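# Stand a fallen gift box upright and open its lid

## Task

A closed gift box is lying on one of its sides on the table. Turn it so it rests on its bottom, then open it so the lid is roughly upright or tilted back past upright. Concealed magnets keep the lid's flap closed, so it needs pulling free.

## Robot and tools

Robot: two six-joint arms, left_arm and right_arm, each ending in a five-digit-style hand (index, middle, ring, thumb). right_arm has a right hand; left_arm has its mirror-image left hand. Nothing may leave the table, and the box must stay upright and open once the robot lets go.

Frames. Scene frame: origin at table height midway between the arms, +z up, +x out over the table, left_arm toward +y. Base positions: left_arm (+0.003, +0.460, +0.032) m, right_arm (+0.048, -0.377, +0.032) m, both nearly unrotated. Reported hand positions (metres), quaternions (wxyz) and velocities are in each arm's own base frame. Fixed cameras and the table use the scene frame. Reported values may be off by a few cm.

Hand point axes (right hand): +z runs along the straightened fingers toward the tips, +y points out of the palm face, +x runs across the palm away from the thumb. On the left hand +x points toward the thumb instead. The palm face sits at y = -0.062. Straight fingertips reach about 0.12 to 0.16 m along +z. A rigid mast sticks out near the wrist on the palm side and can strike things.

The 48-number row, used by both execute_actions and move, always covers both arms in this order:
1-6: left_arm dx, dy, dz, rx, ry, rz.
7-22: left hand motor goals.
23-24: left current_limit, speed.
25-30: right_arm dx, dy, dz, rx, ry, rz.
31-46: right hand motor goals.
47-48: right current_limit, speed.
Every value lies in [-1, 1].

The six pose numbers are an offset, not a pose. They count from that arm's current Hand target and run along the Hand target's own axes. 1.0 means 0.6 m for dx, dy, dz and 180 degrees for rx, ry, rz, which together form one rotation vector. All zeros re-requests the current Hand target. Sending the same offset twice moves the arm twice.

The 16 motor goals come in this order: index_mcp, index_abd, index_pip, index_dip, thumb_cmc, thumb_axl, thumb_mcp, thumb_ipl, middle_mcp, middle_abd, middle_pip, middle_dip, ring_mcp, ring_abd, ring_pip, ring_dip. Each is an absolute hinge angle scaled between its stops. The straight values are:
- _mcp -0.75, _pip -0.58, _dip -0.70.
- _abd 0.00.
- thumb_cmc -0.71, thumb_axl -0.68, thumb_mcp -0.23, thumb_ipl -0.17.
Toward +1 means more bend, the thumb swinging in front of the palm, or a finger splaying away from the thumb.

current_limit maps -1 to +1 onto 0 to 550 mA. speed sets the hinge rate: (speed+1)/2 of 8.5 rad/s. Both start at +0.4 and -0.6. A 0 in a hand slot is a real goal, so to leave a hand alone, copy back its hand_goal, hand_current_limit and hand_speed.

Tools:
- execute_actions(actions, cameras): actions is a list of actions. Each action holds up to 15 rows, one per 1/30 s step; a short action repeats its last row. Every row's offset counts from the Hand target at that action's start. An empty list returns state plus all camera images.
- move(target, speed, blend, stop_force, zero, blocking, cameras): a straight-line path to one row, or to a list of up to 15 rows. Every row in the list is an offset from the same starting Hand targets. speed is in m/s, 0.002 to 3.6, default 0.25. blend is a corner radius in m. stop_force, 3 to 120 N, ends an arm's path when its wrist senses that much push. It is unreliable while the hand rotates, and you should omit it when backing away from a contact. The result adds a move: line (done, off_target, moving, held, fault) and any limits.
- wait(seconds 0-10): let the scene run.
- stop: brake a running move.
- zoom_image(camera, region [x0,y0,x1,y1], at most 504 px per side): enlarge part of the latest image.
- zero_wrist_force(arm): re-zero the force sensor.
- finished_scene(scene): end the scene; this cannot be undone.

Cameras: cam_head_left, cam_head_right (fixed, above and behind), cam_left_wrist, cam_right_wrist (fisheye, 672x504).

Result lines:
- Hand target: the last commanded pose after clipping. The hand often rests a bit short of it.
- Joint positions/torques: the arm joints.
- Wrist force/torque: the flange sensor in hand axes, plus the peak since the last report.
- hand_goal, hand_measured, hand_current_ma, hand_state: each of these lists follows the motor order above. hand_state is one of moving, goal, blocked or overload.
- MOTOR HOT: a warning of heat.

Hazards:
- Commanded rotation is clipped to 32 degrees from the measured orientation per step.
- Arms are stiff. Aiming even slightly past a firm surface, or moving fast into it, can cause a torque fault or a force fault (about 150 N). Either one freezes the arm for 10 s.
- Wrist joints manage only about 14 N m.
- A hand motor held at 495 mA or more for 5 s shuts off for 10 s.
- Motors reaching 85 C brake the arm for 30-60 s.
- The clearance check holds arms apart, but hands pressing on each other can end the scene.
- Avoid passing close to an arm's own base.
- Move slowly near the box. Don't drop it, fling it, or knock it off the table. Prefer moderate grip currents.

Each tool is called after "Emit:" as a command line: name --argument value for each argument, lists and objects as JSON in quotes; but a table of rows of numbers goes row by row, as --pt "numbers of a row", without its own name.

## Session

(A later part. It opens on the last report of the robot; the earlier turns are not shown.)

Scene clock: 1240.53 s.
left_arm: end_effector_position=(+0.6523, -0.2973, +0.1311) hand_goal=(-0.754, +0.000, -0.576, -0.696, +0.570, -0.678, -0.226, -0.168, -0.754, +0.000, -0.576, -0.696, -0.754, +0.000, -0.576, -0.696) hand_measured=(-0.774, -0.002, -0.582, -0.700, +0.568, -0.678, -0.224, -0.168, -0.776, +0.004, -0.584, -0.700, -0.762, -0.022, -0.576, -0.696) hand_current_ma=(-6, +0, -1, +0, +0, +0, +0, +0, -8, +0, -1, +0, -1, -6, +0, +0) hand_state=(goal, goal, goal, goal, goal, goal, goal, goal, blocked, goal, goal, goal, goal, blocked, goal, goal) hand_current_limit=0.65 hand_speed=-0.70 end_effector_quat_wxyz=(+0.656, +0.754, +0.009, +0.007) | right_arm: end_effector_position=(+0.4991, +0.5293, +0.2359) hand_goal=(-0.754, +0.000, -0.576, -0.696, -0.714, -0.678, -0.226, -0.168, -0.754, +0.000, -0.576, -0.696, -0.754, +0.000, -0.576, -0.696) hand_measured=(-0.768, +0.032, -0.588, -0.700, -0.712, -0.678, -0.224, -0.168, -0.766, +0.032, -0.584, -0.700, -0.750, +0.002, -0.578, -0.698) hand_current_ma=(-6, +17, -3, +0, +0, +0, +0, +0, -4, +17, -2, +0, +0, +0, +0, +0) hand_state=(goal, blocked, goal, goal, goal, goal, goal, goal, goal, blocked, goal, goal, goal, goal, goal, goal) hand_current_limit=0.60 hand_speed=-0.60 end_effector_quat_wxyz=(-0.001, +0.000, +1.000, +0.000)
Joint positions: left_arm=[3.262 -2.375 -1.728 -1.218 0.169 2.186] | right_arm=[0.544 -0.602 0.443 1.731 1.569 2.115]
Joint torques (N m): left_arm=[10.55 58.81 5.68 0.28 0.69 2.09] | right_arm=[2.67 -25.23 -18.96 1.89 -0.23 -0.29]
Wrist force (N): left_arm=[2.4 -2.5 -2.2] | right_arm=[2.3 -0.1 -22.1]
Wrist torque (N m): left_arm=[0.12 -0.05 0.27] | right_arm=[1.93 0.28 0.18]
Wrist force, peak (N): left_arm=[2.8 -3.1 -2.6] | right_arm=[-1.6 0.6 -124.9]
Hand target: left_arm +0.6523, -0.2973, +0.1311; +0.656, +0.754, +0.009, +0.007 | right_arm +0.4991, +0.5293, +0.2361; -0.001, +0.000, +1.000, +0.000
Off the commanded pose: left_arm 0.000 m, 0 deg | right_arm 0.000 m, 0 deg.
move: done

Emit:
move --target '[0.0022,0.0051,0.0362,0,0,0,-0.754,0,-0.576,-0.696,0.571,-0.678,-0.226,-0.168,-0.754,0,-0.576,-0.696,-0.754,0,-0.576,-0.696,0.65,-0.7,0,0,0,0,0,0,-0.754,0,-0.576,-0.696,-0.714,-0.678,-0.226,-0.168,-0.754,0,-0.576,-0.696,-0.754,0,-0.576,-0.696,0.6,-0.6]' --speed 0.012 --stop_force 9 --cameras '["cam_left_wrist", "cam_right_wrist"]'

Emit:
zoom_image --camera "cam_left_wrist" --region '[400, 0, 600, 140]'

Emit:
zoom_image --camera "cam_right_wrist" --region '[180, 0, 420, 180]'

Scene clock: 1249.27 s.
left_arm: end_effector_position=(+0.6541, -0.3192, +0.1311) hand_goal=(-0.754, +0.000, -0.576, -0.696, +0.570, -0.678, -0.226, -0.168, -0.754, +0.000, -0.576, -0.696, -0.754, +0.000, -0.576, -0.696) hand_measured=(-0.774, -0.002, -0.582, -0.700, +0.568, -0.678, -0.224, -0.168, -0.776, +0.004, -0.584, -0.700, -0.764, -0.016, -0.576, -0.690) hand_current_ma=(-6, +0, -1, +0, +0, +0, +0, +0, -8, +0, -1, +0, -2, -3, +0, +0) hand_state=(goal, goal, goal, goal, goal, goal, goal, goal, blocked, goal, goal, goal, goal, goal, goal, goal) hand_current_limit=0.65 hand_speed=-0.70 end_effector_quat_wxyz=(+0.656, +0.754, +0.009, +0.007) | right_arm: end_effector_position=(+0.4991, +0.5293, +0.2361) hand_goal=(-0.754, +0.000, -0.576, -0.696, -0.714, -0.678, -0.226, -0.168, -0.754, +0.000, -0.576, -0.696, -0.754, +0.000, -0.576, -0.696) hand_measured=(-0.804, +0.024, -0.608, -0.712, -0.712, -0.678, -0.224, -0.168, -0.778, +0.030, -0.590, -0.702, -0.750, +0.002, -0.578, -0.698) hand_current_ma=(-55, +10, -22, -6, +0, +0, +0, +0, -15, +16, -5, -1, +0, +0, +0, +0) hand_state=(blocked, blocked, blocked, goal, goal, goal, goal, goal, blocked, blocked, goal, goal, goal, goal, goal, goal) hand_current_limit=0.60 hand_speed=-0.60 end_effector_quat_wxyz=(-0.001, +0.000, +1.000, +0.000)
Joint positions: left_arm=[3.226 -2.402 -1.74 -0.986 0.152 1.991] | right_arm=[0.544 -0.602 0.443 1.731 1.569 2.115]
Joint torques (N m): left_arm=[-14.83 36.98 5.07 3.35 -3.73 -2.32] | right_arm=[-7.59 -32.28 -21.05 2.28 -1 -1.24]
Wrist force (N): left_arm=[2.7 -2.9 -5.5] | right_arm=[2.0 -2.6 -9.4]
Wrist torque (N m): left_arm=[0.35 -0.40 0.41] | right_arm=[1.15 0.34 0.20]
Wrist force, peak (N): left_arm=[4.3 -3.6 -7.7] | right_arm=[2.4 -0.1 -21.2]
Hand target: left_arm +0.6541, -0.3192, +0.1311; +0.656, +0.754, +0.009, +0.007 | right_arm +0.4991, +0.5293, +0.2361; -0.001, +0.000, +1.000, +0.000
Off the commanded pose: left_arm 0.000 m, 0 deg | right_arm 0.000 m, 0 deg.
move: done
camera_calibration:
cam_left_wrist: T_world_to_cam=[[-0.78766, 0.0377686, -0.614951, 0.578051], [0.390826, 0.802226, -0.451319, 0.00590605], [0.476284, -0.595825, -0.646642, -0.288988], [0, 0, 0, 1]] pos_world=[0.59064, -0.198756, 0.171267]
cam_right_wrist: T_world_to_cam=[[0.76791, 0.636488, 0.072084, -0.712329], [0.399333, -0.563674, 0.723052, -0.119144], [0.500846, -0.526454, -0.687022, 0.323007], [0, 0, 0, 1]] pos_world=[0.432806, 0.556279, 0.359408]
Images, in order (width x height): cam_left_wrist 672x504, cam_right_wrist 672x504.

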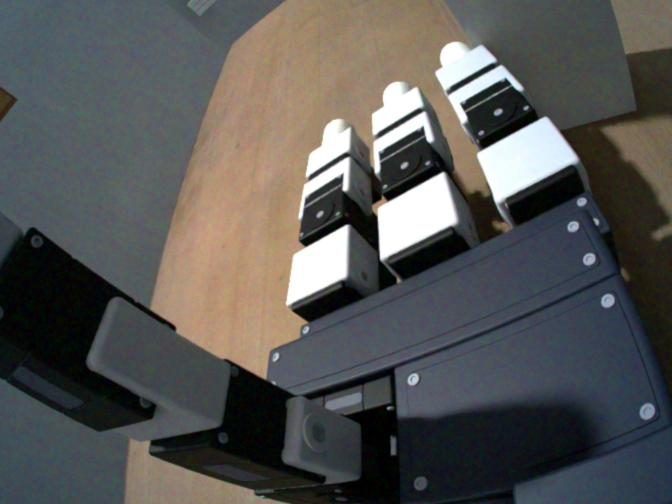

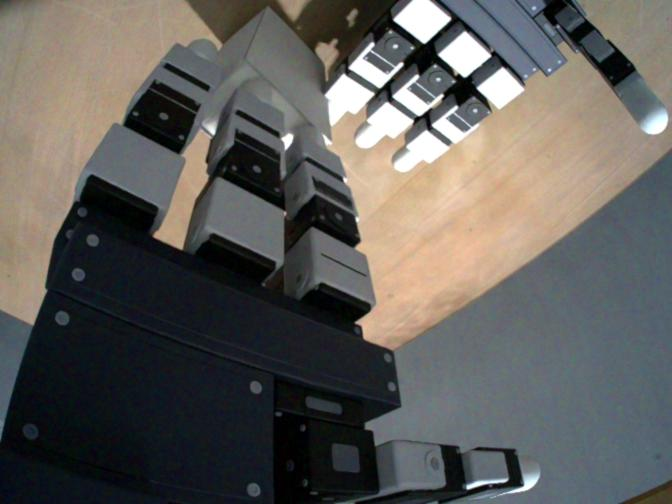

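Scaled by 2.520 from the camera's 672x504 image, which has a finer 960x720 frame.

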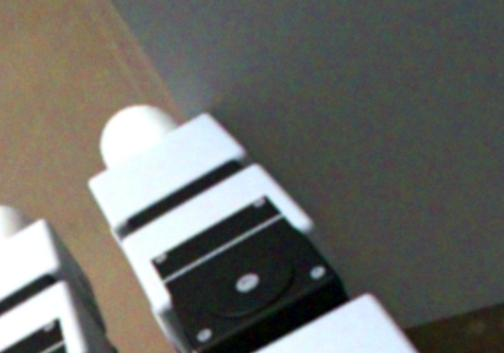

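Scaled by 2.100 from the camera's 672x504 image, which has a finer 960x720 frame.

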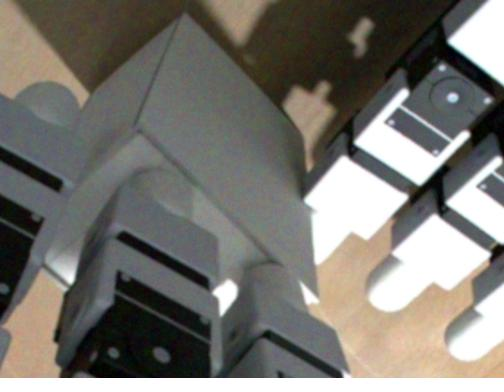

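Emit:
move --target '[0.02,-0.008,-0.058,0,0,0,-0.754,0,-0.576,-0.696,0.571,-0.678,-0.226,-0.168,-0.754,0,-0.576,-0.696,-0.754,0,-0.576,-0.696,0.65,-0.7,0,0,-0.04,0,0,0,-0.754,0,-0.576,-0.696,-0.714,-0.678,-0.226,-0.168,-0.754,0,-0.576,-0.696,-0.754,0,-0.576,-0.696,0.6,-0.6]' --speed 0.04 --cameras '["cam_left_wrist", "cam_right_wrist", "cam_head_left"]'

Emit:
zoom_image --camera "cam_right_wrist" --region '[180, 0, 420, 180]'

Emit:
zoom_image --camera "cam_head_left" --region '[270, 180, 370, 280]'

Scene clock: 1282.53 s.
left_arm: end_effector_position=(+0.6653, -0.2839, +0.1312) hand_goal=(-0.754, +0.000, -0.576, -0.696, +0.570, -0.678, -0.226, -0.168, -0.754, +0.000, -0.576, -0.696, -0.754, +0.000, -0.576, -0.696) hand_measured=(-0.774, -0.002, -0.582, -0.700, +0.568, -0.678, -0.224, -0.168, -0.776, +0.004, -0.584, -0.700, -0.764, -0.002, -0.576, -0.694) hand_current_ma=(-6, +0, -1, +0, +0, +0, +0, +0, -8, +0, -1, +0, -2, +0, +0, +0) hand_state=(goal, goal, goal, goal, goal, goal, goal, goal, blocked, goal, goal, goal, goal, goal, goal, goal) hand_current_limit=0.65 hand_speed=-0.70 end_effector_quat_wxyz=(+0.656, +0.754, +0.009, +0.008) | right_arm: end_effector_position=(+0.4992, +0.5293, +0.2601) hand_goal=(-0.754, +0.000, -0.576, -0.696, -0.714, -0.678, -0.226, -0.168, -0.754, +0.000, -0.576, -0.696, -0.754, +0.000, -0.576, -0.696) hand_measured=(-0.756, +0.004, -0.578, -0.698, -0.712, -0.678, -0.224, -0.168, -0.756, +0.004, -0.578, -0.698, -0.750, +0.002, -0.578, -0.698) hand_current_ma=(+0, +0, +0, +0, +0, +0, +0, +0, +0, +0, +0, +0, +0, +0, +0, +0) hand_state=(goal, goal, goal, goal, goal, goal, goal, goal, goal, goal, goal, goal, goal, goal, goal, goal) hand_current_limit=0.60 hand_speed=-0.60 end_effector_quat_wxyz=(-0.001, +0.000, +1.000, +0.001)
Joint positions: left_arm=[3.281 -2.386 -1.673 -1.343 0.181 2.269] | right_arm=[0.544 -0.572 0.321 1.822 1.569 2.115]
Joint torques (N m): left_arm=[11.72 36.63 22.98 0.17 0.55 1.87] | right_arm=[1.15 -37.81 -23.53 4.42 2.55 -1.37]
Wrist force (N): left_arm=[1.2 -2.7 -1.7] | right_arm=[0.3 0.5 -0.3]
Wrist torque (N m): left_arm=[0.07 -0.18 0.17] | right_arm=[0.16 -0.07 0.02]
Wrist force, peak (N): left_arm=[2.8 -3.1 -5.8] | right_arm=[1.9 -2.9 -9.8]
Hand target: left_arm +0.6653, -0.2839, +0.1311; +0.656, +0.754, +0.009, +0.007 | right_arm +0.4992, +0.5293, +0.2601; -0.001, +0.000, +1.000, +0.000
Off the commanded pose: left_arm 0.000 m, 0 deg | right_arm 0.000 m, 0 deg.
move: done
camera_calibration:
cam_left_wrist: T_world_to_cam=[[-0.787734, 0.0375912, -0.614868, 0.585522], [0.390428, 0.802526, -0.45113, -0.0264497], [0.476489, -0.595432, -0.646853, -0.273199], [0, 0, 0, 1]] pos_world=[0.601738, -0.163455, 0.171367]
cam_right_wrist: T_world_to_cam=[[0.76795, 0.636447, 0.0720318, -0.714039], [0.399351, -0.563696, 0.723025, -0.136507], [0.500771, -0.526481, -0.687056, 0.339385], [0, 0, 0, 1]] pos_world=[0.432906, 0.556179, 0.383308]
Images, in order (width x height): cam_head_left 672x504, cam_left_wrist 672x504, cam_right_wrist 672x504.

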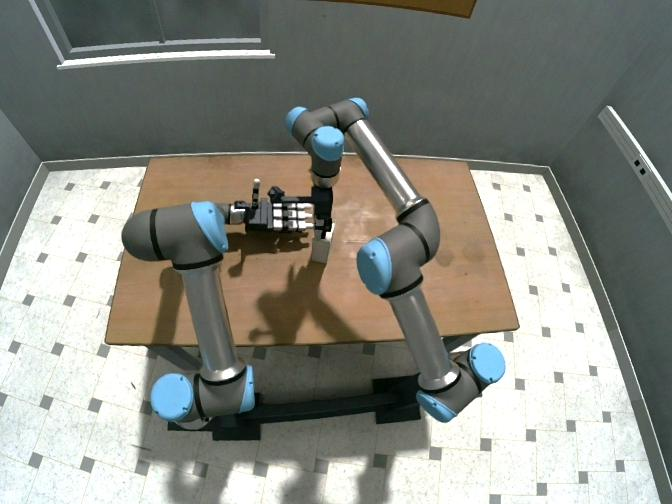

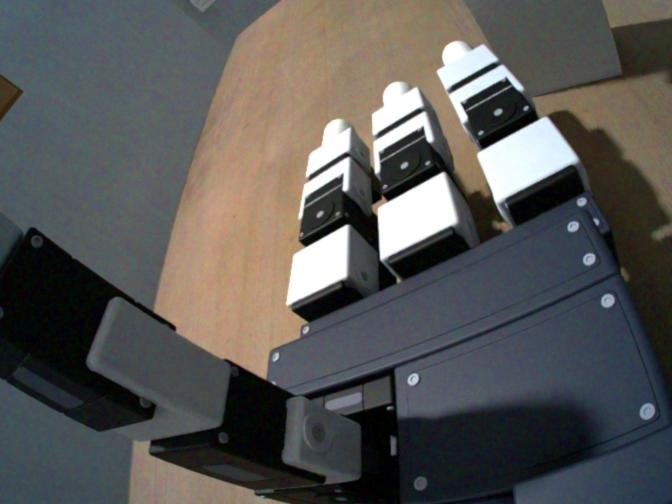

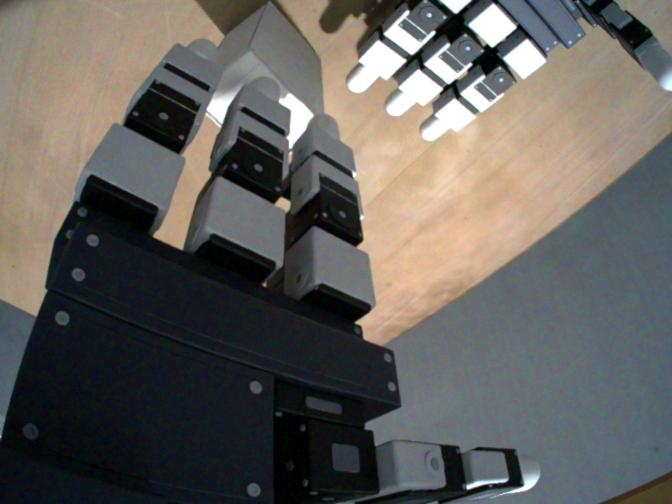

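Scaled by 2.100 from the camera's 672x504 image, which has a finer 960x720 frame.

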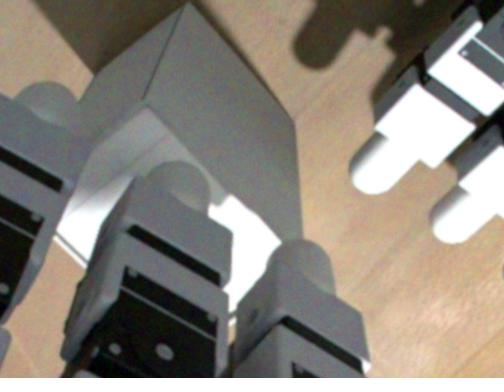

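Scaled by 5.040 from the camera's 672x504 image, which has a finer 960x720 frame.

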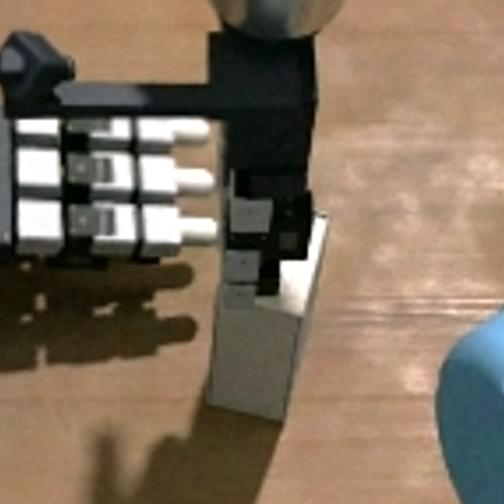

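Emit:
move --target '[0.026,0.0171,0.1221,0,-0.0974,0.0137,-0.754,0,-0.576,-0.696,0.571,-0.678,-0.226,-0.168,-0.754,0,-0.576,-0.696,-0.754,0,-0.576,-0.696,0.65,-0.7,0.0985,-0.1557,0,0,0,-0.4333,-0.754,0,-0.576,-0.696,-0.714,-0.678,-0.226,-0.168,-0.754,0,-0.576,-0.696,-0.754,0,-0.576,-0.696,0.6,-0.6]' --speed 0.15 --cameras '["cam_left_wrist", "cam_right_wrist", "cam_head_left"]'

Emit:
zoom_image --camera "cam_head_left" --region '[270, 180, 370, 280]'

Emit:
zoom_image --camera "cam_left_wrist" --region '[400, 0, 640, 160]'

Scene clock: 1317.43 s.
left_arm: end_effector_position=(+0.6826, -0.3574, +0.1312) hand_goal=(-0.754, +0.000, -0.576, -0.696, +0.570, -0.678, -0.226, -0.168, -0.754, +0.000, -0.576, -0.696, -0.754, +0.000, -0.576, -0.696) hand_measured=(-0.774, -0.002, -0.582, -0.700, +0.568, -0.678, -0.224, -0.168, -0.776, +0.004, -0.584, -0.700, -0.764, -0.002, -0.576, -0.694) hand_current_ma=(-6, +0, -1, +0, +0, +0, +0, +0, -8, +0, -1, +0, -2, +0, +0, +0) hand_state=(goal, goal, goal, goal, goal, goal, goal, goal, blocked, goal, goal, goal, goal, goal, goal, goal) hand_current_limit=0.65 hand_speed=-0.70 end_effector_quat_wxyz=(+0.650, +0.747, -0.107, -0.094) | right_arm: end_effector_position=(+0.4401, +0.4359, +0.2601) hand_goal=(-0.754, +0.000, -0.576, -0.696, -0.714, -0.678, -0.226, -0.168, -0.754, +0.000, -0.576, -0.696, -0.754, +0.000, -0.576, -0.696) hand_measured=(-0.756, +0.004, -0.578, -0.698, -0.712, -0.678, -0.224, -0.168, -0.756, +0.004, -0.578, -0.698, -0.750, +0.002, -0.578, -0.698) hand_current_ma=(+0, +0, +0, +0, +0, +0, +0, +0, +0, +0, +0, +0, +0, +0, +0, +0) hand_state=(goal, goal, goal, goal, goal, goal, goal, goal, goal, goal, goal, goal, goal, goal, goal, goal) hand_current_limit=0.60 hand_speed=-0.60 end_effector_quat_wxyz=(+0.000, -0.629, +0.777, +0.001) end_effector_velocity=(-0.001, +0.000, +0.000) end_effector_angular_velocity=(+0.000, +0.001, +0.005)
Joint positions: left_arm=[3.158 -2.578 -1.16 -2.106 0.332 2.724] | right_arm=[0.446 -0.564 0.307 1.828 1.569 0.656]
Joint velocities: left_arm=[within noise] | right_arm=[0 0 0 0.001 -0.001 -0.005]
Joint torques (N m): left_arm=[-10.83 46.88 26.8 -1.01 1.16 1.71] | right_arm=[9.36 -38.39 -23.72 4.46 -2.84 -1.87]
Wrist force (N): left_arm=[1.3 -2.7 -1.3] | right_arm=[0.1 0.5 -0.2]
Wrist torque (N m): left_arm=[0.04 -0.19 0.19] | right_arm=[0.14 -0.07 0.18]
Wrist force, peak (N): left_arm=[1.2 -2.9 -1.9] | right_arm=[-0.2 0.9 -0.5]
Hand target: left_arm +0.6826, -0.3574, +0.1312; +0.650, +0.747, -0.108, -0.094 | right_arm +0.4400, +0.4359, +0.2601; +0.000, -0.629, +0.777, +0.001
Off the commanded pose: left_arm 0.000 m, 0 deg | right_arm 0.000 m, 0 deg.
move: done
camera_calibration:
cam_left_wrist: T_world_to_cam=[[-0.738771, 0.275371, -0.615133, 0.653463], [0.616294, 0.645421, -0.451236, -0.184471], [0.272762, -0.712462, -0.646528, -0.228079], [0, 0, 0, 1]] pos_world=[0.658659, -0.223381, 0.171267]
cam_right_wrist: T_world_to_cam=[[-0.462537, 0.883538, 0.0736229, -0.175792], [0.634455, 0.271846, 0.723579, -0.633352], [0.619295, 0.381392, -0.686304, -0.128243], [0, 0, 0, 1]] pos_world=[0.399943, 0.376404, 0.383208]
Images, in order (width x height): cam_head_left 672x504, cam_left_wrist 672x504, cam_right_wrist 672x504.

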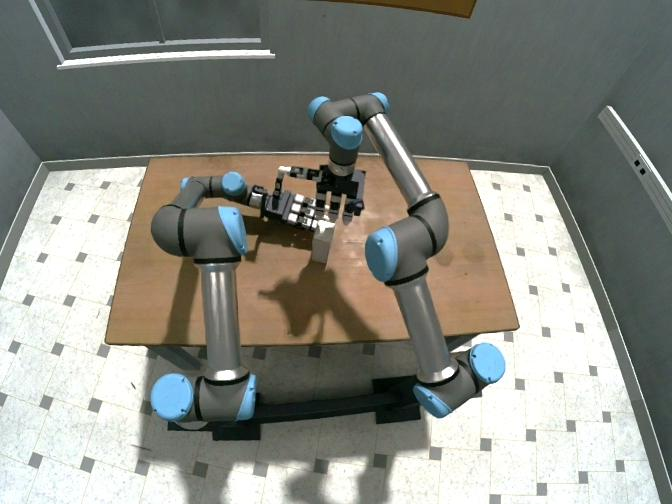

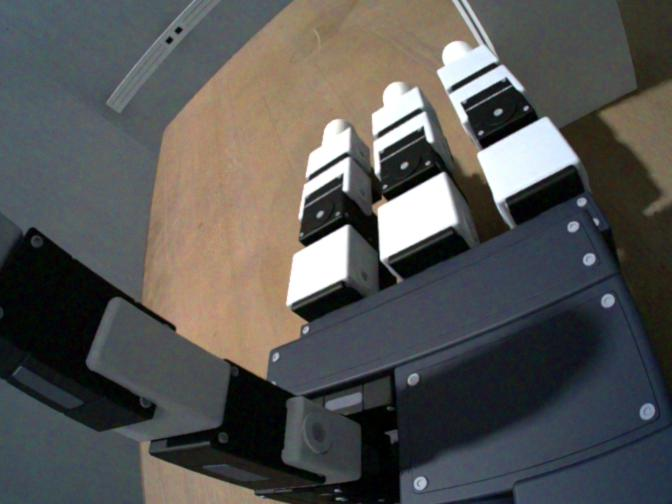

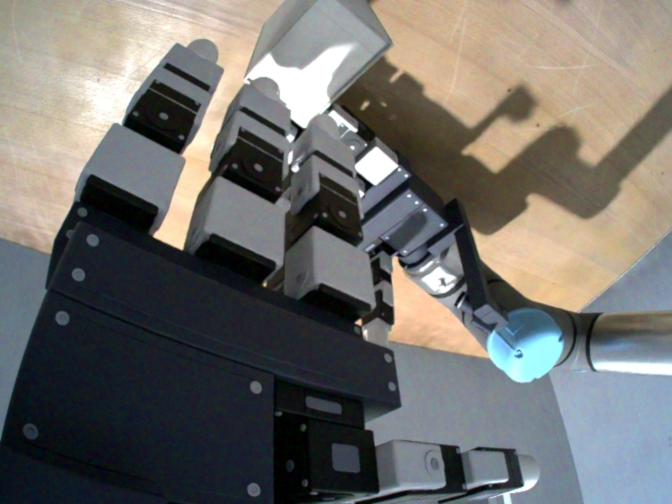

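Scaled by 5.040 from the camera's 672x504 image, which has a finer 960x720 frame.

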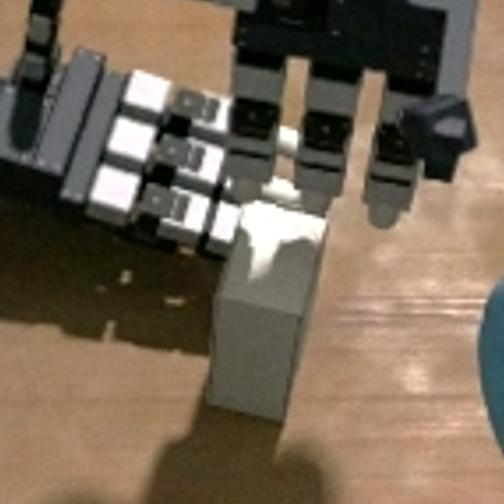

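Scaled by 2.100 from the camera's 672x504 image, which has a finer 960x720 frame.

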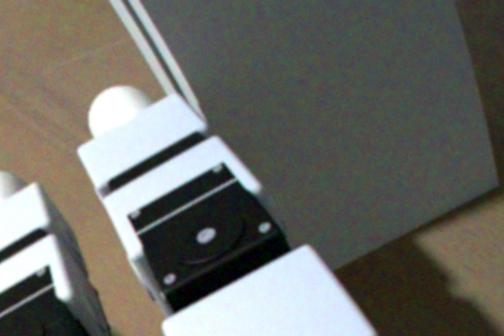

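Emit:
move --target '[0,0,0,0,0,0,-0.754,0,-0.576,-0.696,0.571,-0.678,-0.226,-0.168,-0.754,0,-0.576,-0.696,-0.754,0,-0.576,-0.696,0.65,-0.7,-0.0117,0,0.032,0,0,0,-0.754,0,-0.576,-0.696,-0.714,-0.678,-0.226,-0.168,-0.754,0,-0.576,-0.696,-0.754,0,-0.576,-0.696,0.6,-0.6]' --speed 0.05

Emit:
move --target '[0,0,0,0,0,0,-0.754,0,-0.576,-0.696,0.571,-0.678,-0.226,-0.168,-0.754,0,-0.576,-0.696,-0.754,0,-0.576,-0.696,0.65,-0.7,0,0,0.02,0,0,0,-0.754,0,-0.576,-0.696,-0.714,-0.678,-0.226,-0.168,-0.754,0,-0.576,-0.696,-0.754,0,-0.576,-0.696,0.6,-0.6]' --speed 0.004 --stop_force 18 --cameras '["cam_left_wrist", "cam_right_wrist", "cam_head_left"]'

Emit:
zoom_image --camera "cam_head_left" --region '[270, 180, 370, 280]'

Emit:
zoom_image --camera "cam_left_wrist" --region '[400, 0, 640, 160]'

Scene clock: 1330.60 s.
left_arm: end_effector_position=(+0.6826, -0.3574, +0.1312) hand_goal=(-0.754, +0.000, -0.576, -0.696, +0.570, -0.678, -0.226, -0.168, -0.754, +0.000, -0.576, -0.696, -0.754, +0.000, -0.576, -0.696) hand_measured=(-0.774, -0.002, -0.582, -0.700, +0.568, -0.678, -0.224, -0.168, -0.776, +0.004, -0.584, -0.700, -0.764, -0.002, -0.576, -0.694) hand_current_ma=(-6, +0, -1, +0, +0, +0, +0, +0, -8, +0, -1, +0, -2, +0, +0, +0) hand_state=(goal, goal, goal, goal, goal, goal, goal, goal, blocked, goal, goal, goal, goal, goal, goal, goal) hand_current_limit=0.65 hand_speed=-0.70 end_effector_quat_wxyz=(+0.650, +0.747, -0.108, -0.094) | right_arm: end_effector_position=(+0.4415, +0.4427, +0.2410) hand_goal=(-0.754, +0.000, -0.576, -0.696, -0.714, -0.678, -0.226, -0.168, -0.754, +0.000, -0.576, -0.696, -0.754, +0.000, -0.576, -0.696) hand_measured=(-0.756, +0.004, -0.578, -0.698, -0.712, -0.678, -0.224, -0.168, -0.756, +0.004, -0.578, -0.698, -0.750, +0.002, -0.578, -0.698) hand_current_ma=(+0, +0, +0, +0, +0, +0, +0, +0, +0, +0, +0, +0, +0, +0, +0, +0) hand_state=(goal, goal, goal, goal, goal, goal, goal, goal, goal, goal, goal, goal, goal, goal, goal, goal) hand_current_limit=0.60 hand_speed=-0.60 end_effector_quat_wxyz=(+0.000, -0.629, +0.777, +0.001)
Joint positions: left_arm=[3.158 -2.579 -1.16 -2.106 0.332 2.724] | right_arm=[0.455 -0.558 0.346 1.784 1.569 0.664]
Joint torques (N m): left_arm=[-10.91 46.21 26.33 -0.86 1.39 1.92] | right_arm=[9.95 -38.8 -11.83 0.52 0.25 1.47]
Wrist force (N): left_arm=[1.4 -3.0 -1.1] | right_arm=[0.1 0.8 -0.2]
Wrist torque (N m): left_arm=[-0.03 -0.19 0.21] | right_arm=[0.17 -0.07 0.02]
Wrist force, peak (N): left_arm=[1.5 -3.1 -1.3] | right_arm=[0.4 0.7 -0.6]
Hand target: left_arm +0.6826, -0.3574, +0.1312; +0.650, +0.747, -0.108, -0.094 | right_arm +0.4415, +0.4428, +0.2409; +0.000, -0.629, +0.777, +0.001
Off the commanded pose: left_arm 0.000 m, 0 deg | right_arm 0.000 m, 0 deg.
move: done

Scene clock: 1332.77 s.
left_arm: end_effector_position=(+0.6826, -0.3574, +0.1312) hand_goal=(-0.754, +0.000, -0.576, -0.696, +0.570, -0.678, -0.226, -0.168, -0.754, +0.000, -0.576, -0.696, -0.754, +0.000, -0.576, -0.696) hand_measured=(-0.774, -0.002, -0.582, -0.700, +0.568, -0.678, -0.224, -0.168, -0.776, +0.004, -0.584, -0.700, -0.764, -0.002, -0.576, -0.694) hand_current_ma=(-6, +0, -1, +0, +0, +0, +0, +0, -8, +0, -1, +0, -2, +0, +0, +0) hand_state=(goal, goal, goal, goal, goal, goal, goal, goal, blocked, goal, goal, goal, goal, goal, goal, goal) hand_current_limit=0.65 hand_speed=-0.70 end_effector_quat_wxyz=(+0.650, +0.747, -0.108, -0.094) | right_arm: end_effector_position=(+0.4415, +0.4428, +0.2375) hand_goal=(-0.754, +0.000, -0.576, -0.696, -0.714, -0.678, -0.226, -0.168, -0.754, +0.000, -0.576, -0.696, -0.754, +0.000, -0.576, -0.696) hand_measured=(-0.756, +0.004, -0.578, -0.698, -0.712, -0.678, -0.224, -0.168, -0.756, +0.004, -0.578, -0.698, -0.750, +0.002, -0.578, -0.698) hand_current_ma=(+0, +0, +0, +0, +0, +0, +0, +0, +0, +0, +0, +0, +0, +0, +0, +0) hand_state=(goal, goal, goal, goal, goal, goal, goal, goal, goal, goal, goal, goal, goal, goal, goal, goal) hand_current_limit=0.60 hand_speed=-0.60 end_effector_quat_wxyz=(+0.000, -0.629, +0.777, +0.001)
Joint positions: left_arm=[3.158 -2.579 -1.16 -2.106 0.332 2.724] | right_arm=[0.455 -0.563 0.364 1.77 1.569 0.664]
Joint torques (N m): left_arm=[-10.8 45.92 26.38 -0.84 1.34 1.91] | right_arm=[8.8 -28.01 -19.19 3.29 0.95 1.4]
Wrist force (N): left_arm=[1.2 -2.9 -1.3] | right_arm=[-0.7 0.3 -17.2]
Wrist torque (N m): left_arm=[0.00 -0.17 0.19] | right_arm=[1.47 -0.43 -0.03]
Wrist force, peak (N): left_arm=[1.6 -3.1 -1.1] | right_arm=[-0.7 0.2 -20.2]
Hand target: left_arm +0.6826, -0.3574, +0.1312; +0.650, +0.747, -0.108, -0.094 | right_arm +0.4415, +0.4428, +0.2375; +0.000, -0.629, +0.777, +0.001 (not the last commanded pose)
Off the commanded pose: left_arm 0.000 m, 0 deg | right_arm 0.009 m, 0 deg.
move: contact (right_arm)
camera_calibration:
cam_left_wrist: T_world_to_cam=[[-0.738728, 0.275489, -0.615132, 0.653535], [0.616386, 0.645348, -0.451213, -0.184613], [0.27267, -0.712483, -0.646544, -0.228048], [0, 0, 0, 1]] pos_world=[0.65876, -0.223382, 0.171267]
cam_right_wrist: T_world_to_cam=[[-0.462825, 0.883378, 0.0737352, -0.179439], [0.634333, 0.271941, 0.72365, -0.619775], [0.619205, 0.381696, -0.686217, -0.147364], [0, 0, 0, 1]] pos_world=[0.401343, 0.383303, 0.360608]
Images, in order (width x height): cam_head_left 672x504, cam_left_wrist 672x504, cam_right_wrist 672x504.

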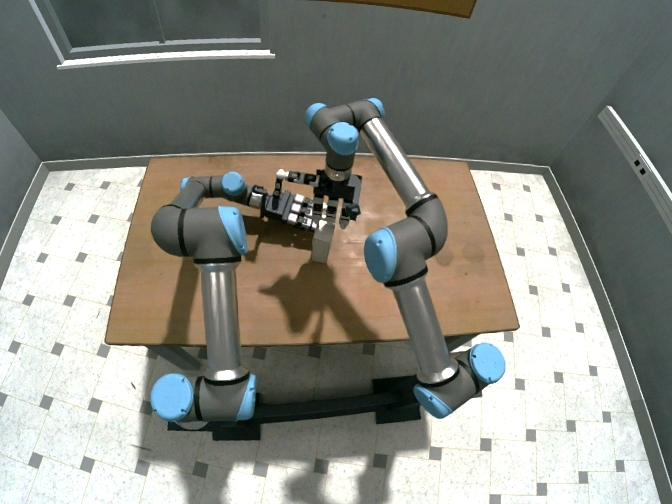

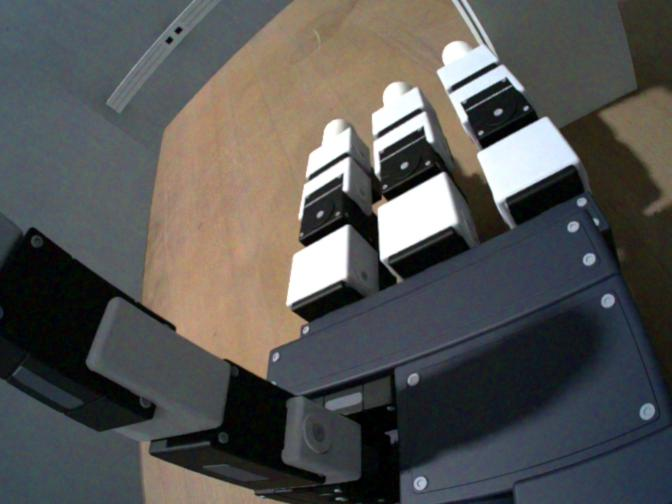

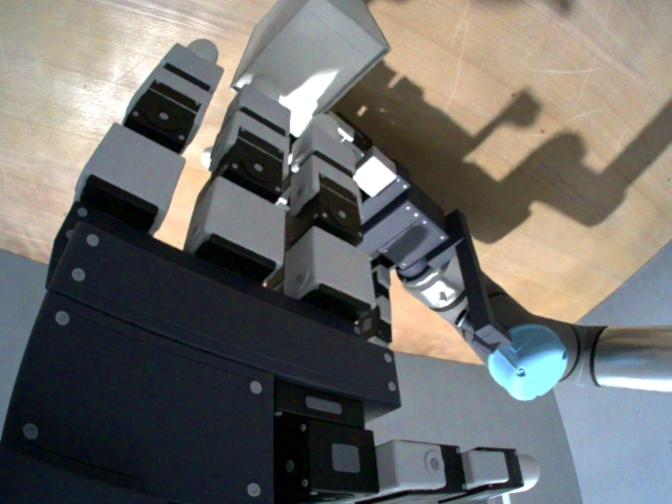

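Scaled by 5.040 from the camera's 672x504 image, which has a finer 960x720 frame.

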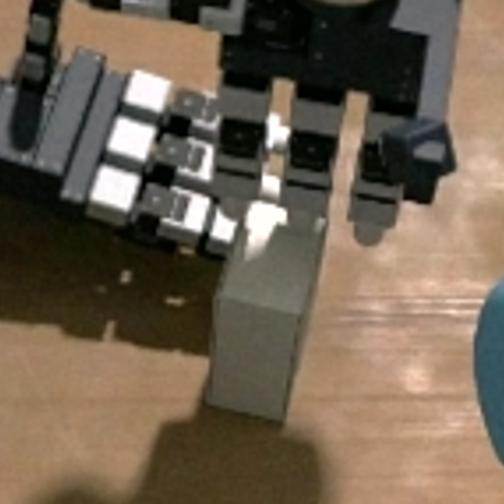

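Scaled by 2.100 from the camera's 672x504 image, which has a finer 960x720 frame.

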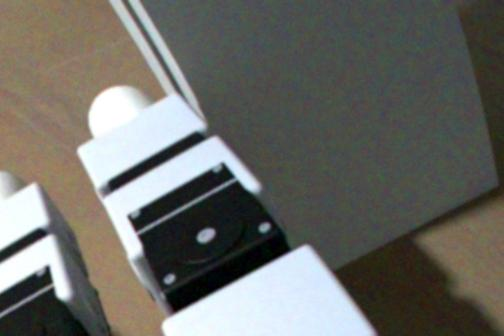

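Emit:
move --target '[-0.025,0,0,0,0,0,-0.754,0,-0.576,-0.696,0.571,-0.678,-0.226,-0.168,-0.754,0,-0.576,-0.696,-0.754,0,-0.576,-0.696,0.65,-0.7,0,0,0,0,0,0,-0.754,0,-0.576,-0.696,-0.714,-0.678,-0.226,-0.168,-0.754,0,-0.576,-0.696,-0.754,0,-0.576,-0.696,0.6,-0.6]' --speed 0.01 --stop_force 3 --cameras '["cam_left_wrist"]'

Emit:
zoom_image --camera "cam_left_wrist" --region '[400, 0, 560, 110]'

Scene clock: 1338.53 s.
left_arm: end_effector_position=(+0.6774, -0.3559, +0.1312) hand_goal=(-0.754, +0.000, -0.576, -0.696, +0.570, -0.678, -0.226, -0.168, -0.754, +0.000, -0.576, -0.696, -0.754, +0.000, -0.576, -0.696) hand_measured=(-0.774, -0.002, -0.582, -0.700, +0.568, -0.678, -0.224, -0.168, -0.776, +0.004, -0.584, -0.700, -0.764, -0.036, -0.576, -0.694) hand_current_ma=(-6, +0, -1, +0, +0, +0, +0, +0, -8, +0, -1, +0, -2, -14, +0, +0) hand_state=(goal, goal, goal, goal, goal, goal, goal, goal, blocked, goal, goal, goal, goal, blocked, goal, goal) hand_current_limit=0.65 hand_speed=-0.70 end_effector_quat_wxyz=(+0.650, +0.747, -0.108, -0.094) | right_arm: end_effector_position=(+0.4415, +0.4428, +0.2375) hand_goal=(-0.754, +0.000, -0.576, -0.696, -0.714, -0.678, -0.226, -0.168, -0.754, +0.000, -0.576, -0.696, -0.754, +0.000, -0.576, -0.696) hand_measured=(-0.756, +0.004, -0.578, -0.698, -0.712, -0.678, -0.224, -0.168, -0.756, +0.004, -0.578, -0.698, -0.750, +0.002, -0.578, -0.698) hand_current_ma=(+0, +0, +0, +0, +0, +0, +0, +0, +0, +0, +0, +0, +0, +0, +0, +0) hand_state=(goal, goal, goal, goal, goal, goal, goal, goal, goal, goal, goal, goal, goal, goal, goal, goal) hand_current_limit=0.60 hand_speed=-0.60 end_effector_quat_wxyz=(+0.000, -0.629, +0.777, +0.001)
Joint positions: left_arm=[3.16 -2.568 -1.183 -2.097 0.334 2.727] | right_arm=[0.455 -0.563 0.364 1.77 1.569 0.664]
Joint torques (N m): left_arm=[-10.67 45.72 25.42 -1.06 -2.57 -2.3] | right_arm=[5.42 -27.8 -18.41 3.3 1.05 1.3]
Wrist force (N): left_arm=[2.6 -2.5 -1.3] | right_arm=[-0.7 0.4 -17.2]
Wrist torque (N m): left_arm=[0.00 -0.08 0.29] | right_arm=[1.50 -0.44 -0.02]
Wrist force, peak (N): left_arm=[4.7 -2.9 -1.7] | right_arm=[-0.5 0.5 -17.5]
Hand target: left_arm +0.6774, -0.3559, +0.1312; +0.650, +0.747, -0.108, -0.094 (not the last commanded pose) | right_arm +0.4415, +0.4428, +0.2375; +0.000, -0.629, +0.777, +0.001
Off the commanded pose: left_arm 0.010 m, 0 deg | right_arm 0.000 m, 0 deg.
move: contact (left_arm)
camera_calibration:
cam_left_wrist: T_world_to_cam=[[-0.738743, 0.275385, -0.61516, 0.649272], [0.61637, 0.645288, -0.451323, -0.18236], [0.272668, -0.712577, -0.646441, -0.225599], [0, 0, 0, 1]] pos_world=[0.65356, -0.221882, 0.171267]
Images, in order (width x height): cam_left_wrist 672x504.

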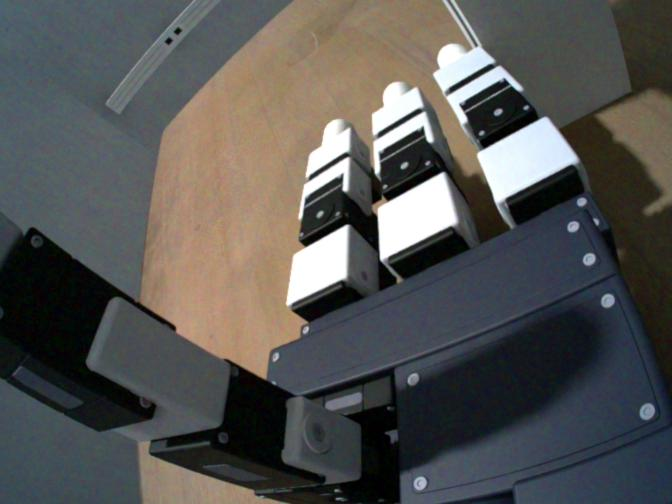

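Scaled by 3.150 from the camera's 672x504 image, which has a finer 960x720 frame.

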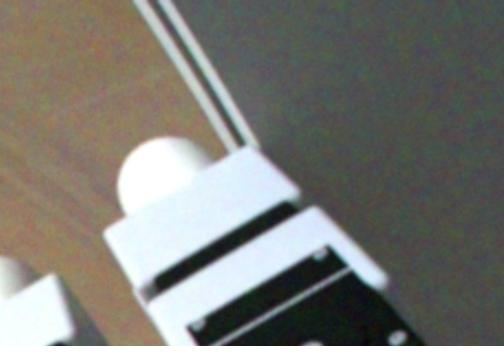

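Emit:
move --target '[0.001,0.0046,0.033,0,0,0,-0.754,0,-0.576,-0.696,0.571,-0.678,-0.226,-0.168,-0.754,0,-0.576,-0.696,-0.754,0.03,-0.576,-0.696,0.65,-0.7,0,0,0,0,0,0,-0.754,0,-0.576,-0.696,-0.714,-0.678,-0.226,-0.168,-0.754,0,-0.576,-0.696,-0.754,0,-0.576,-0.696,0.6,-0.6]' --speed 0.01 --stop_force 10 --cameras '["cam_left_wrist", "cam_right_wrist"]'

Emit:
zoom_image --camera "cam_left_wrist" --region '[400, 0, 560, 110]'

Emit:
zoom_image --camera "cam_right_wrist" --region '[200, 0, 420, 170]'

Scene clock: 1348.83 s.
left_arm: end_effector_position=(+0.6723, -0.3753, +0.1312) hand_goal=(-0.754, +0.000, -0.576, -0.696, +0.570, -0.678, -0.226, -0.168, -0.754, +0.000, -0.576, -0.696, -0.754, +0.030, -0.576, -0.696) hand_measured=(-0.774, -0.002, -0.582, -0.700, +0.568, -0.678, -0.224, -0.168, -0.776, +0.004, -0.584, -0.700, -0.764, -0.030, -0.576, -0.694) hand_current_ma=(-6, +0, -1, +0, +0, +0, +0, +0, -8, +0, -1, +0, -2, -39, +0, +0) hand_state=(goal, goal, goal, goal, goal, goal, goal, goal, blocked, goal, goal, goal, goal, blocked, goal, goal) hand_current_limit=0.65 hand_speed=-0.70 end_effector_quat_wxyz=(+0.650, +0.747, -0.108, -0.094) | right_arm: end_effector_position=(+0.4415, +0.4428, +0.2375) hand_goal=(-0.754, +0.000, -0.576, -0.696, -0.714, -0.678, -0.226, -0.168, -0.754, +0.000, -0.576, -0.696, -0.754, +0.000, -0.576, -0.696) hand_measured=(-0.756, +0.010, -0.578, -0.698, -0.712, -0.678, -0.224, -0.168, -0.756, +0.004, -0.578, -0.698, -0.750, +0.002, -0.578, -0.698) hand_current_ma=(+0, +2, +0, +0, +0, +0, +0, +0, +0, +0, +0, +0, +0, +0, +0, +0) hand_state=(goal, goal, goal, goal, goal, goal, goal, goal, goal, goal, goal, goal, goal, goal, goal, goal) hand_current_limit=0.60 hand_speed=-0.60 end_effector_quat_wxyz=(+0.000, -0.629, +0.777, +0.001)
Joint positions: left_arm=[3.133 -2.56 -1.203 -2.049 0.309 2.69] | right_arm=[0.455 -0.563 0.364 1.77 1.569 0.664]
Joint torques (N m): left_arm=[-16.33 67.91 8.38 1.4 -1.96 -2.38] | right_arm=[2.52 -28.69 -18.11 3.11 1.11 0.97]
Wrist force (N): left_arm=[5.9 -3.3 -6.2] | right_arm=[-0.3 0.2 -16.8]
Wrist torque (N m): left_arm=[0.37 -0.29 0.70] | right_arm=[1.40 -0.39 -0.01]
Wrist force, peak (N): left_arm=[6.1 -3.3 -6.4] | right_arm=[-0.5 0.2 -17.6]
Hand target: left_arm +0.6723, -0.3753, +0.1312; +0.650, +0.747, -0.108, -0.094 | right_arm +0.4415, +0.4428, +0.2375; +0.000, -0.629, +0.777, +0.001
Off the commanded pose: left_arm 0.000 m, 0 deg | right_arm 0.000 m, 0 deg.
move: done
camera_calibration:
cam_left_wrist: T_world_to_cam=[[-0.738743, 0.275385, -0.61516, 0.650819], [0.61637, 0.645288, -0.451323, -0.166762], [0.272668, -0.712577, -0.646441, -0.237961], [0, 0, 0, 1]] pos_world=[0.64846, -0.241182, 0.171267]
cam_right_wrist: T_world_to_cam=[[-0.462825, 0.883378, 0.0737352, -0.179439], [0.634333, 0.271941, 0.72365, -0.619775], [0.619205, 0.381696, -0.686217, -0.147364], [0, 0, 0, 1]] pos_world=[0.401343, 0.383303, 0.360608]
Images, in order (width x height): cam_left_wrist 672x504, cam_right_wrist 672x504.

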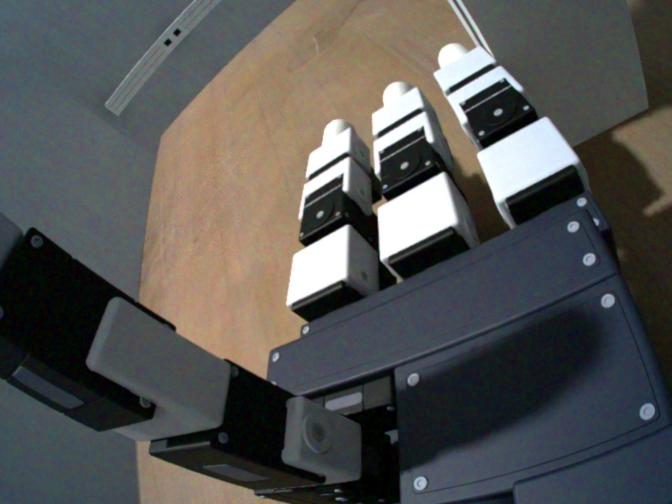

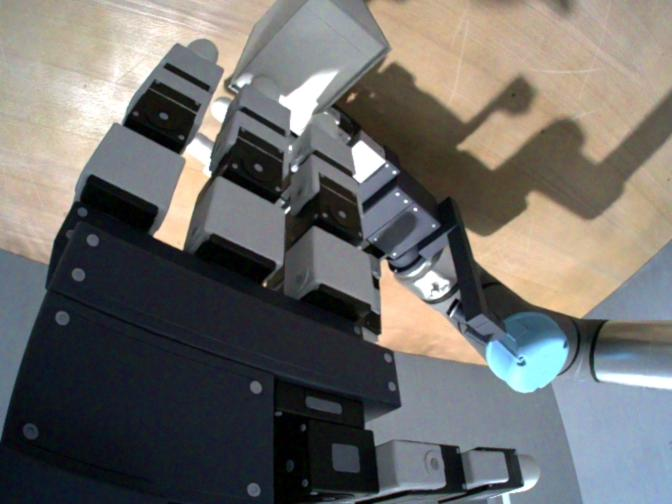

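Scaled by 3.150 from the camera's 672x504 image, which has a finer 960x720 frame.

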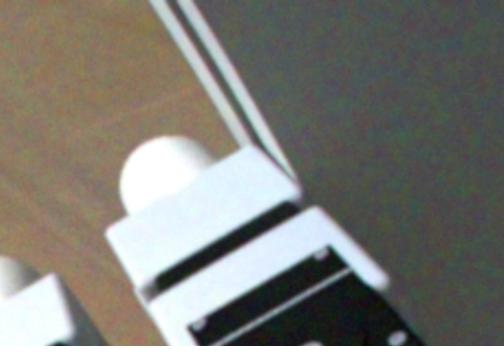

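Scaled by 2.291 from the camera's 672x504 image, which has a finer 960x720 frame.

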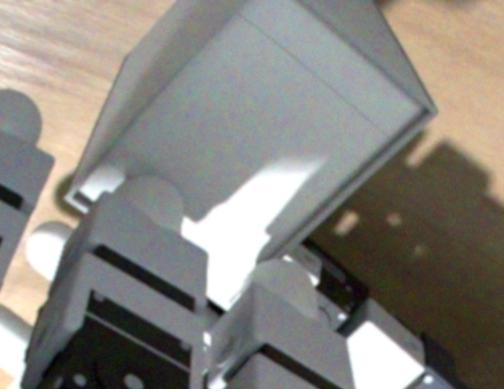

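Emit:
move --target '[0.003,0.0023,0.0165,0,0,0,-0.754,0,-0.576,-0.696,0.571,-0.678,-0.226,-0.168,-0.754,0,-0.576,-0.696,-0.754,0.03,-0.576,-0.696,0.65,-0.7,0,0,0,0,0,0,-0.754,0,-0.576,-0.696,-0.714,-0.678,-0.226,-0.168,-0.754,0,-0.576,-0.696,-0.754,0,-0.576,-0.696,0.6,-0.6]' --speed 0.01 --stop_force 10 --cameras '["cam_left_wrist", "cam_right_wrist"]'

Emit:
zoom_image --camera "cam_right_wrist" --region '[200, 0, 420, 170]'

Emit:
zoom_image --camera "cam_left_wrist" --region '[400, 0, 560, 110]'

Scene clock: 1355.90 s.
left_arm: end_effector_position=(+0.6712, -0.3854, +0.1312) hand_goal=(-0.754, +0.000, -0.576, -0.696, +0.570, -0.678, -0.226, -0.168, -0.754, +0.000, -0.576, -0.696, -0.754, +0.030, -0.576, -0.696) hand_measured=(-0.774, -0.002, -0.582, -0.700, +0.568, -0.678, -0.224, -0.168, -0.776, +0.004, -0.584, -0.700, -0.764, +0.002, -0.576, -0.694) hand_current_ma=(-6, +0, -1, +0, +0, +0, +0, +0, -8, +0, -1, +0, -2, -9, +0, +0) hand_state=(goal, goal, goal, goal, goal, goal, goal, goal, blocked, goal, goal, goal, goal, blocked, goal, goal) hand_current_limit=0.65 hand_speed=-0.70 end_effector_quat_wxyz=(+0.650, +0.747, -0.108, -0.094) | right_arm: end_effector_position=(+0.4415, +0.4428, +0.2375) hand_goal=(-0.754, +0.000, -0.576, -0.696, -0.714, -0.678, -0.226, -0.168, -0.754, +0.000, -0.576, -0.696, -0.754, +0.000, -0.576, -0.696) hand_measured=(-0.754, +0.012, -0.578, -0.698, -0.712, -0.678, -0.224, -0.168, -0.756, +0.004, -0.578, -0.698, -0.750, +0.002, -0.578, -0.698) hand_current_ma=(+0, +3, +0, +0, +0, +0, +0, +0, +0, +0, +0, +0, +0, +0, +0, +0) hand_state=(goal, goal, goal, goal, goal, goal, goal, goal, goal, goal, goal, goal, goal, goal, goal, goal) hand_current_limit=0.60 hand_speed=-0.60 end_effector_quat_wxyz=(+0.000, -0.629, +0.777, +0.001)
Joint positions: left_arm=[3.119 -2.56 -1.207 -2.024 0.297 2.668] | right_arm=[0.455 -0.563 0.364 1.77 1.569 0.664]
Joint torques (N m): left_arm=[-13.33 68.28 8.76 1.82 -2.52 -2.39] | right_arm=[-0.61 -30.34 -17.59 3.07 1.15 0.82]
Wrist force (N): left_arm=[3.2 -2.9 -2.8] | right_arm=[-0.4 0.1 -16.4]
Wrist torque (N m): left_arm=[0.13 -0.18 0.46] | right_arm=[1.36 -0.45 -0.02]
Wrist force, peak (N): left_arm=[6.0 -3.2 -6.8] | right_arm=[-0.1 0.5 -16.9]
Hand target: left_arm +0.6712, -0.3854, +0.1312; +0.650, +0.747, -0.108, -0.094 | right_arm +0.4415, +0.4428, +0.2375; +0.000, -0.629, +0.777, +0.001
Off the commanded pose: left_arm 0.000 m, 0 deg | right_arm 0.000 m, 0 deg.
move: done
camera_calibration:
cam_left_wrist: T_world_to_cam=[[-0.738743, 0.275385, -0.61516, 0.652788], [0.61637, 0.645288, -0.451323, -0.159567], [0.272668, -0.712577, -0.646441, -0.244858], [0, 0, 0, 1]] pos_world=[0.64736, -0.251282, 0.171267]
cam_right_wrist: T_world_to_cam=[[-0.462825, 0.883378, 0.0737352, -0.179439], [0.634333, 0.271941, 0.72365, -0.619775], [0.619205, 0.381696, -0.686217, -0.147364], [0, 0, 0, 1]] pos_world=[0.401343, 0.383303, 0.360608]
Images, in order (width x height): cam_left_wrist 672x504, cam_right_wrist 672x504.

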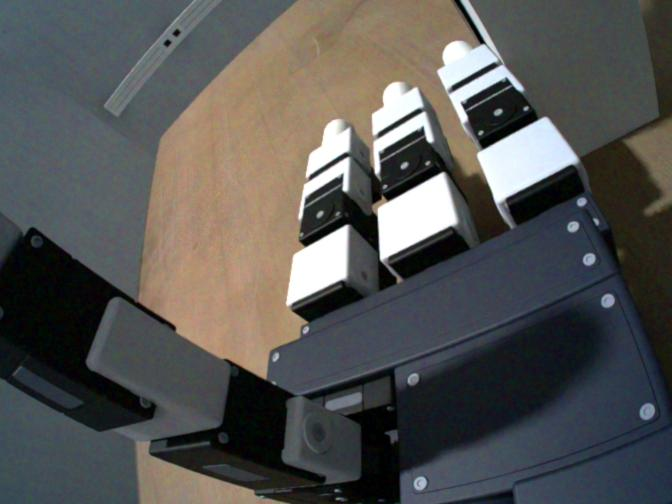

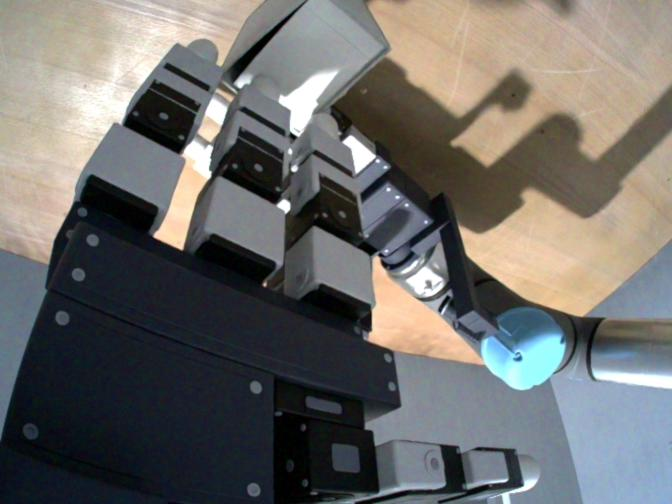

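Scaled by 2.291 from the camera's 672x504 image, which has a finer 960x720 frame.

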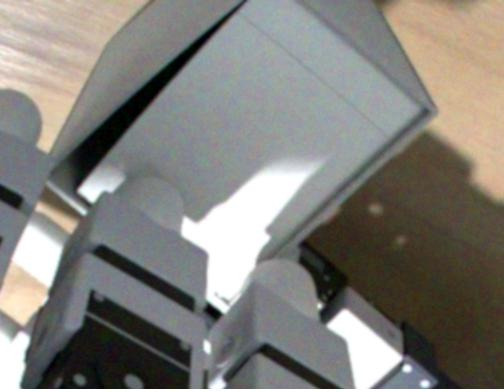

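Scaled by 3.150 from the camera's 672x504 image, which has a finer 960x720 frame.

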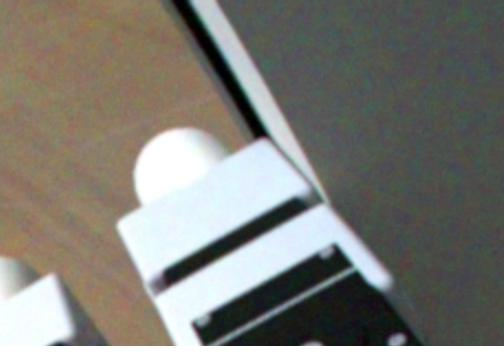

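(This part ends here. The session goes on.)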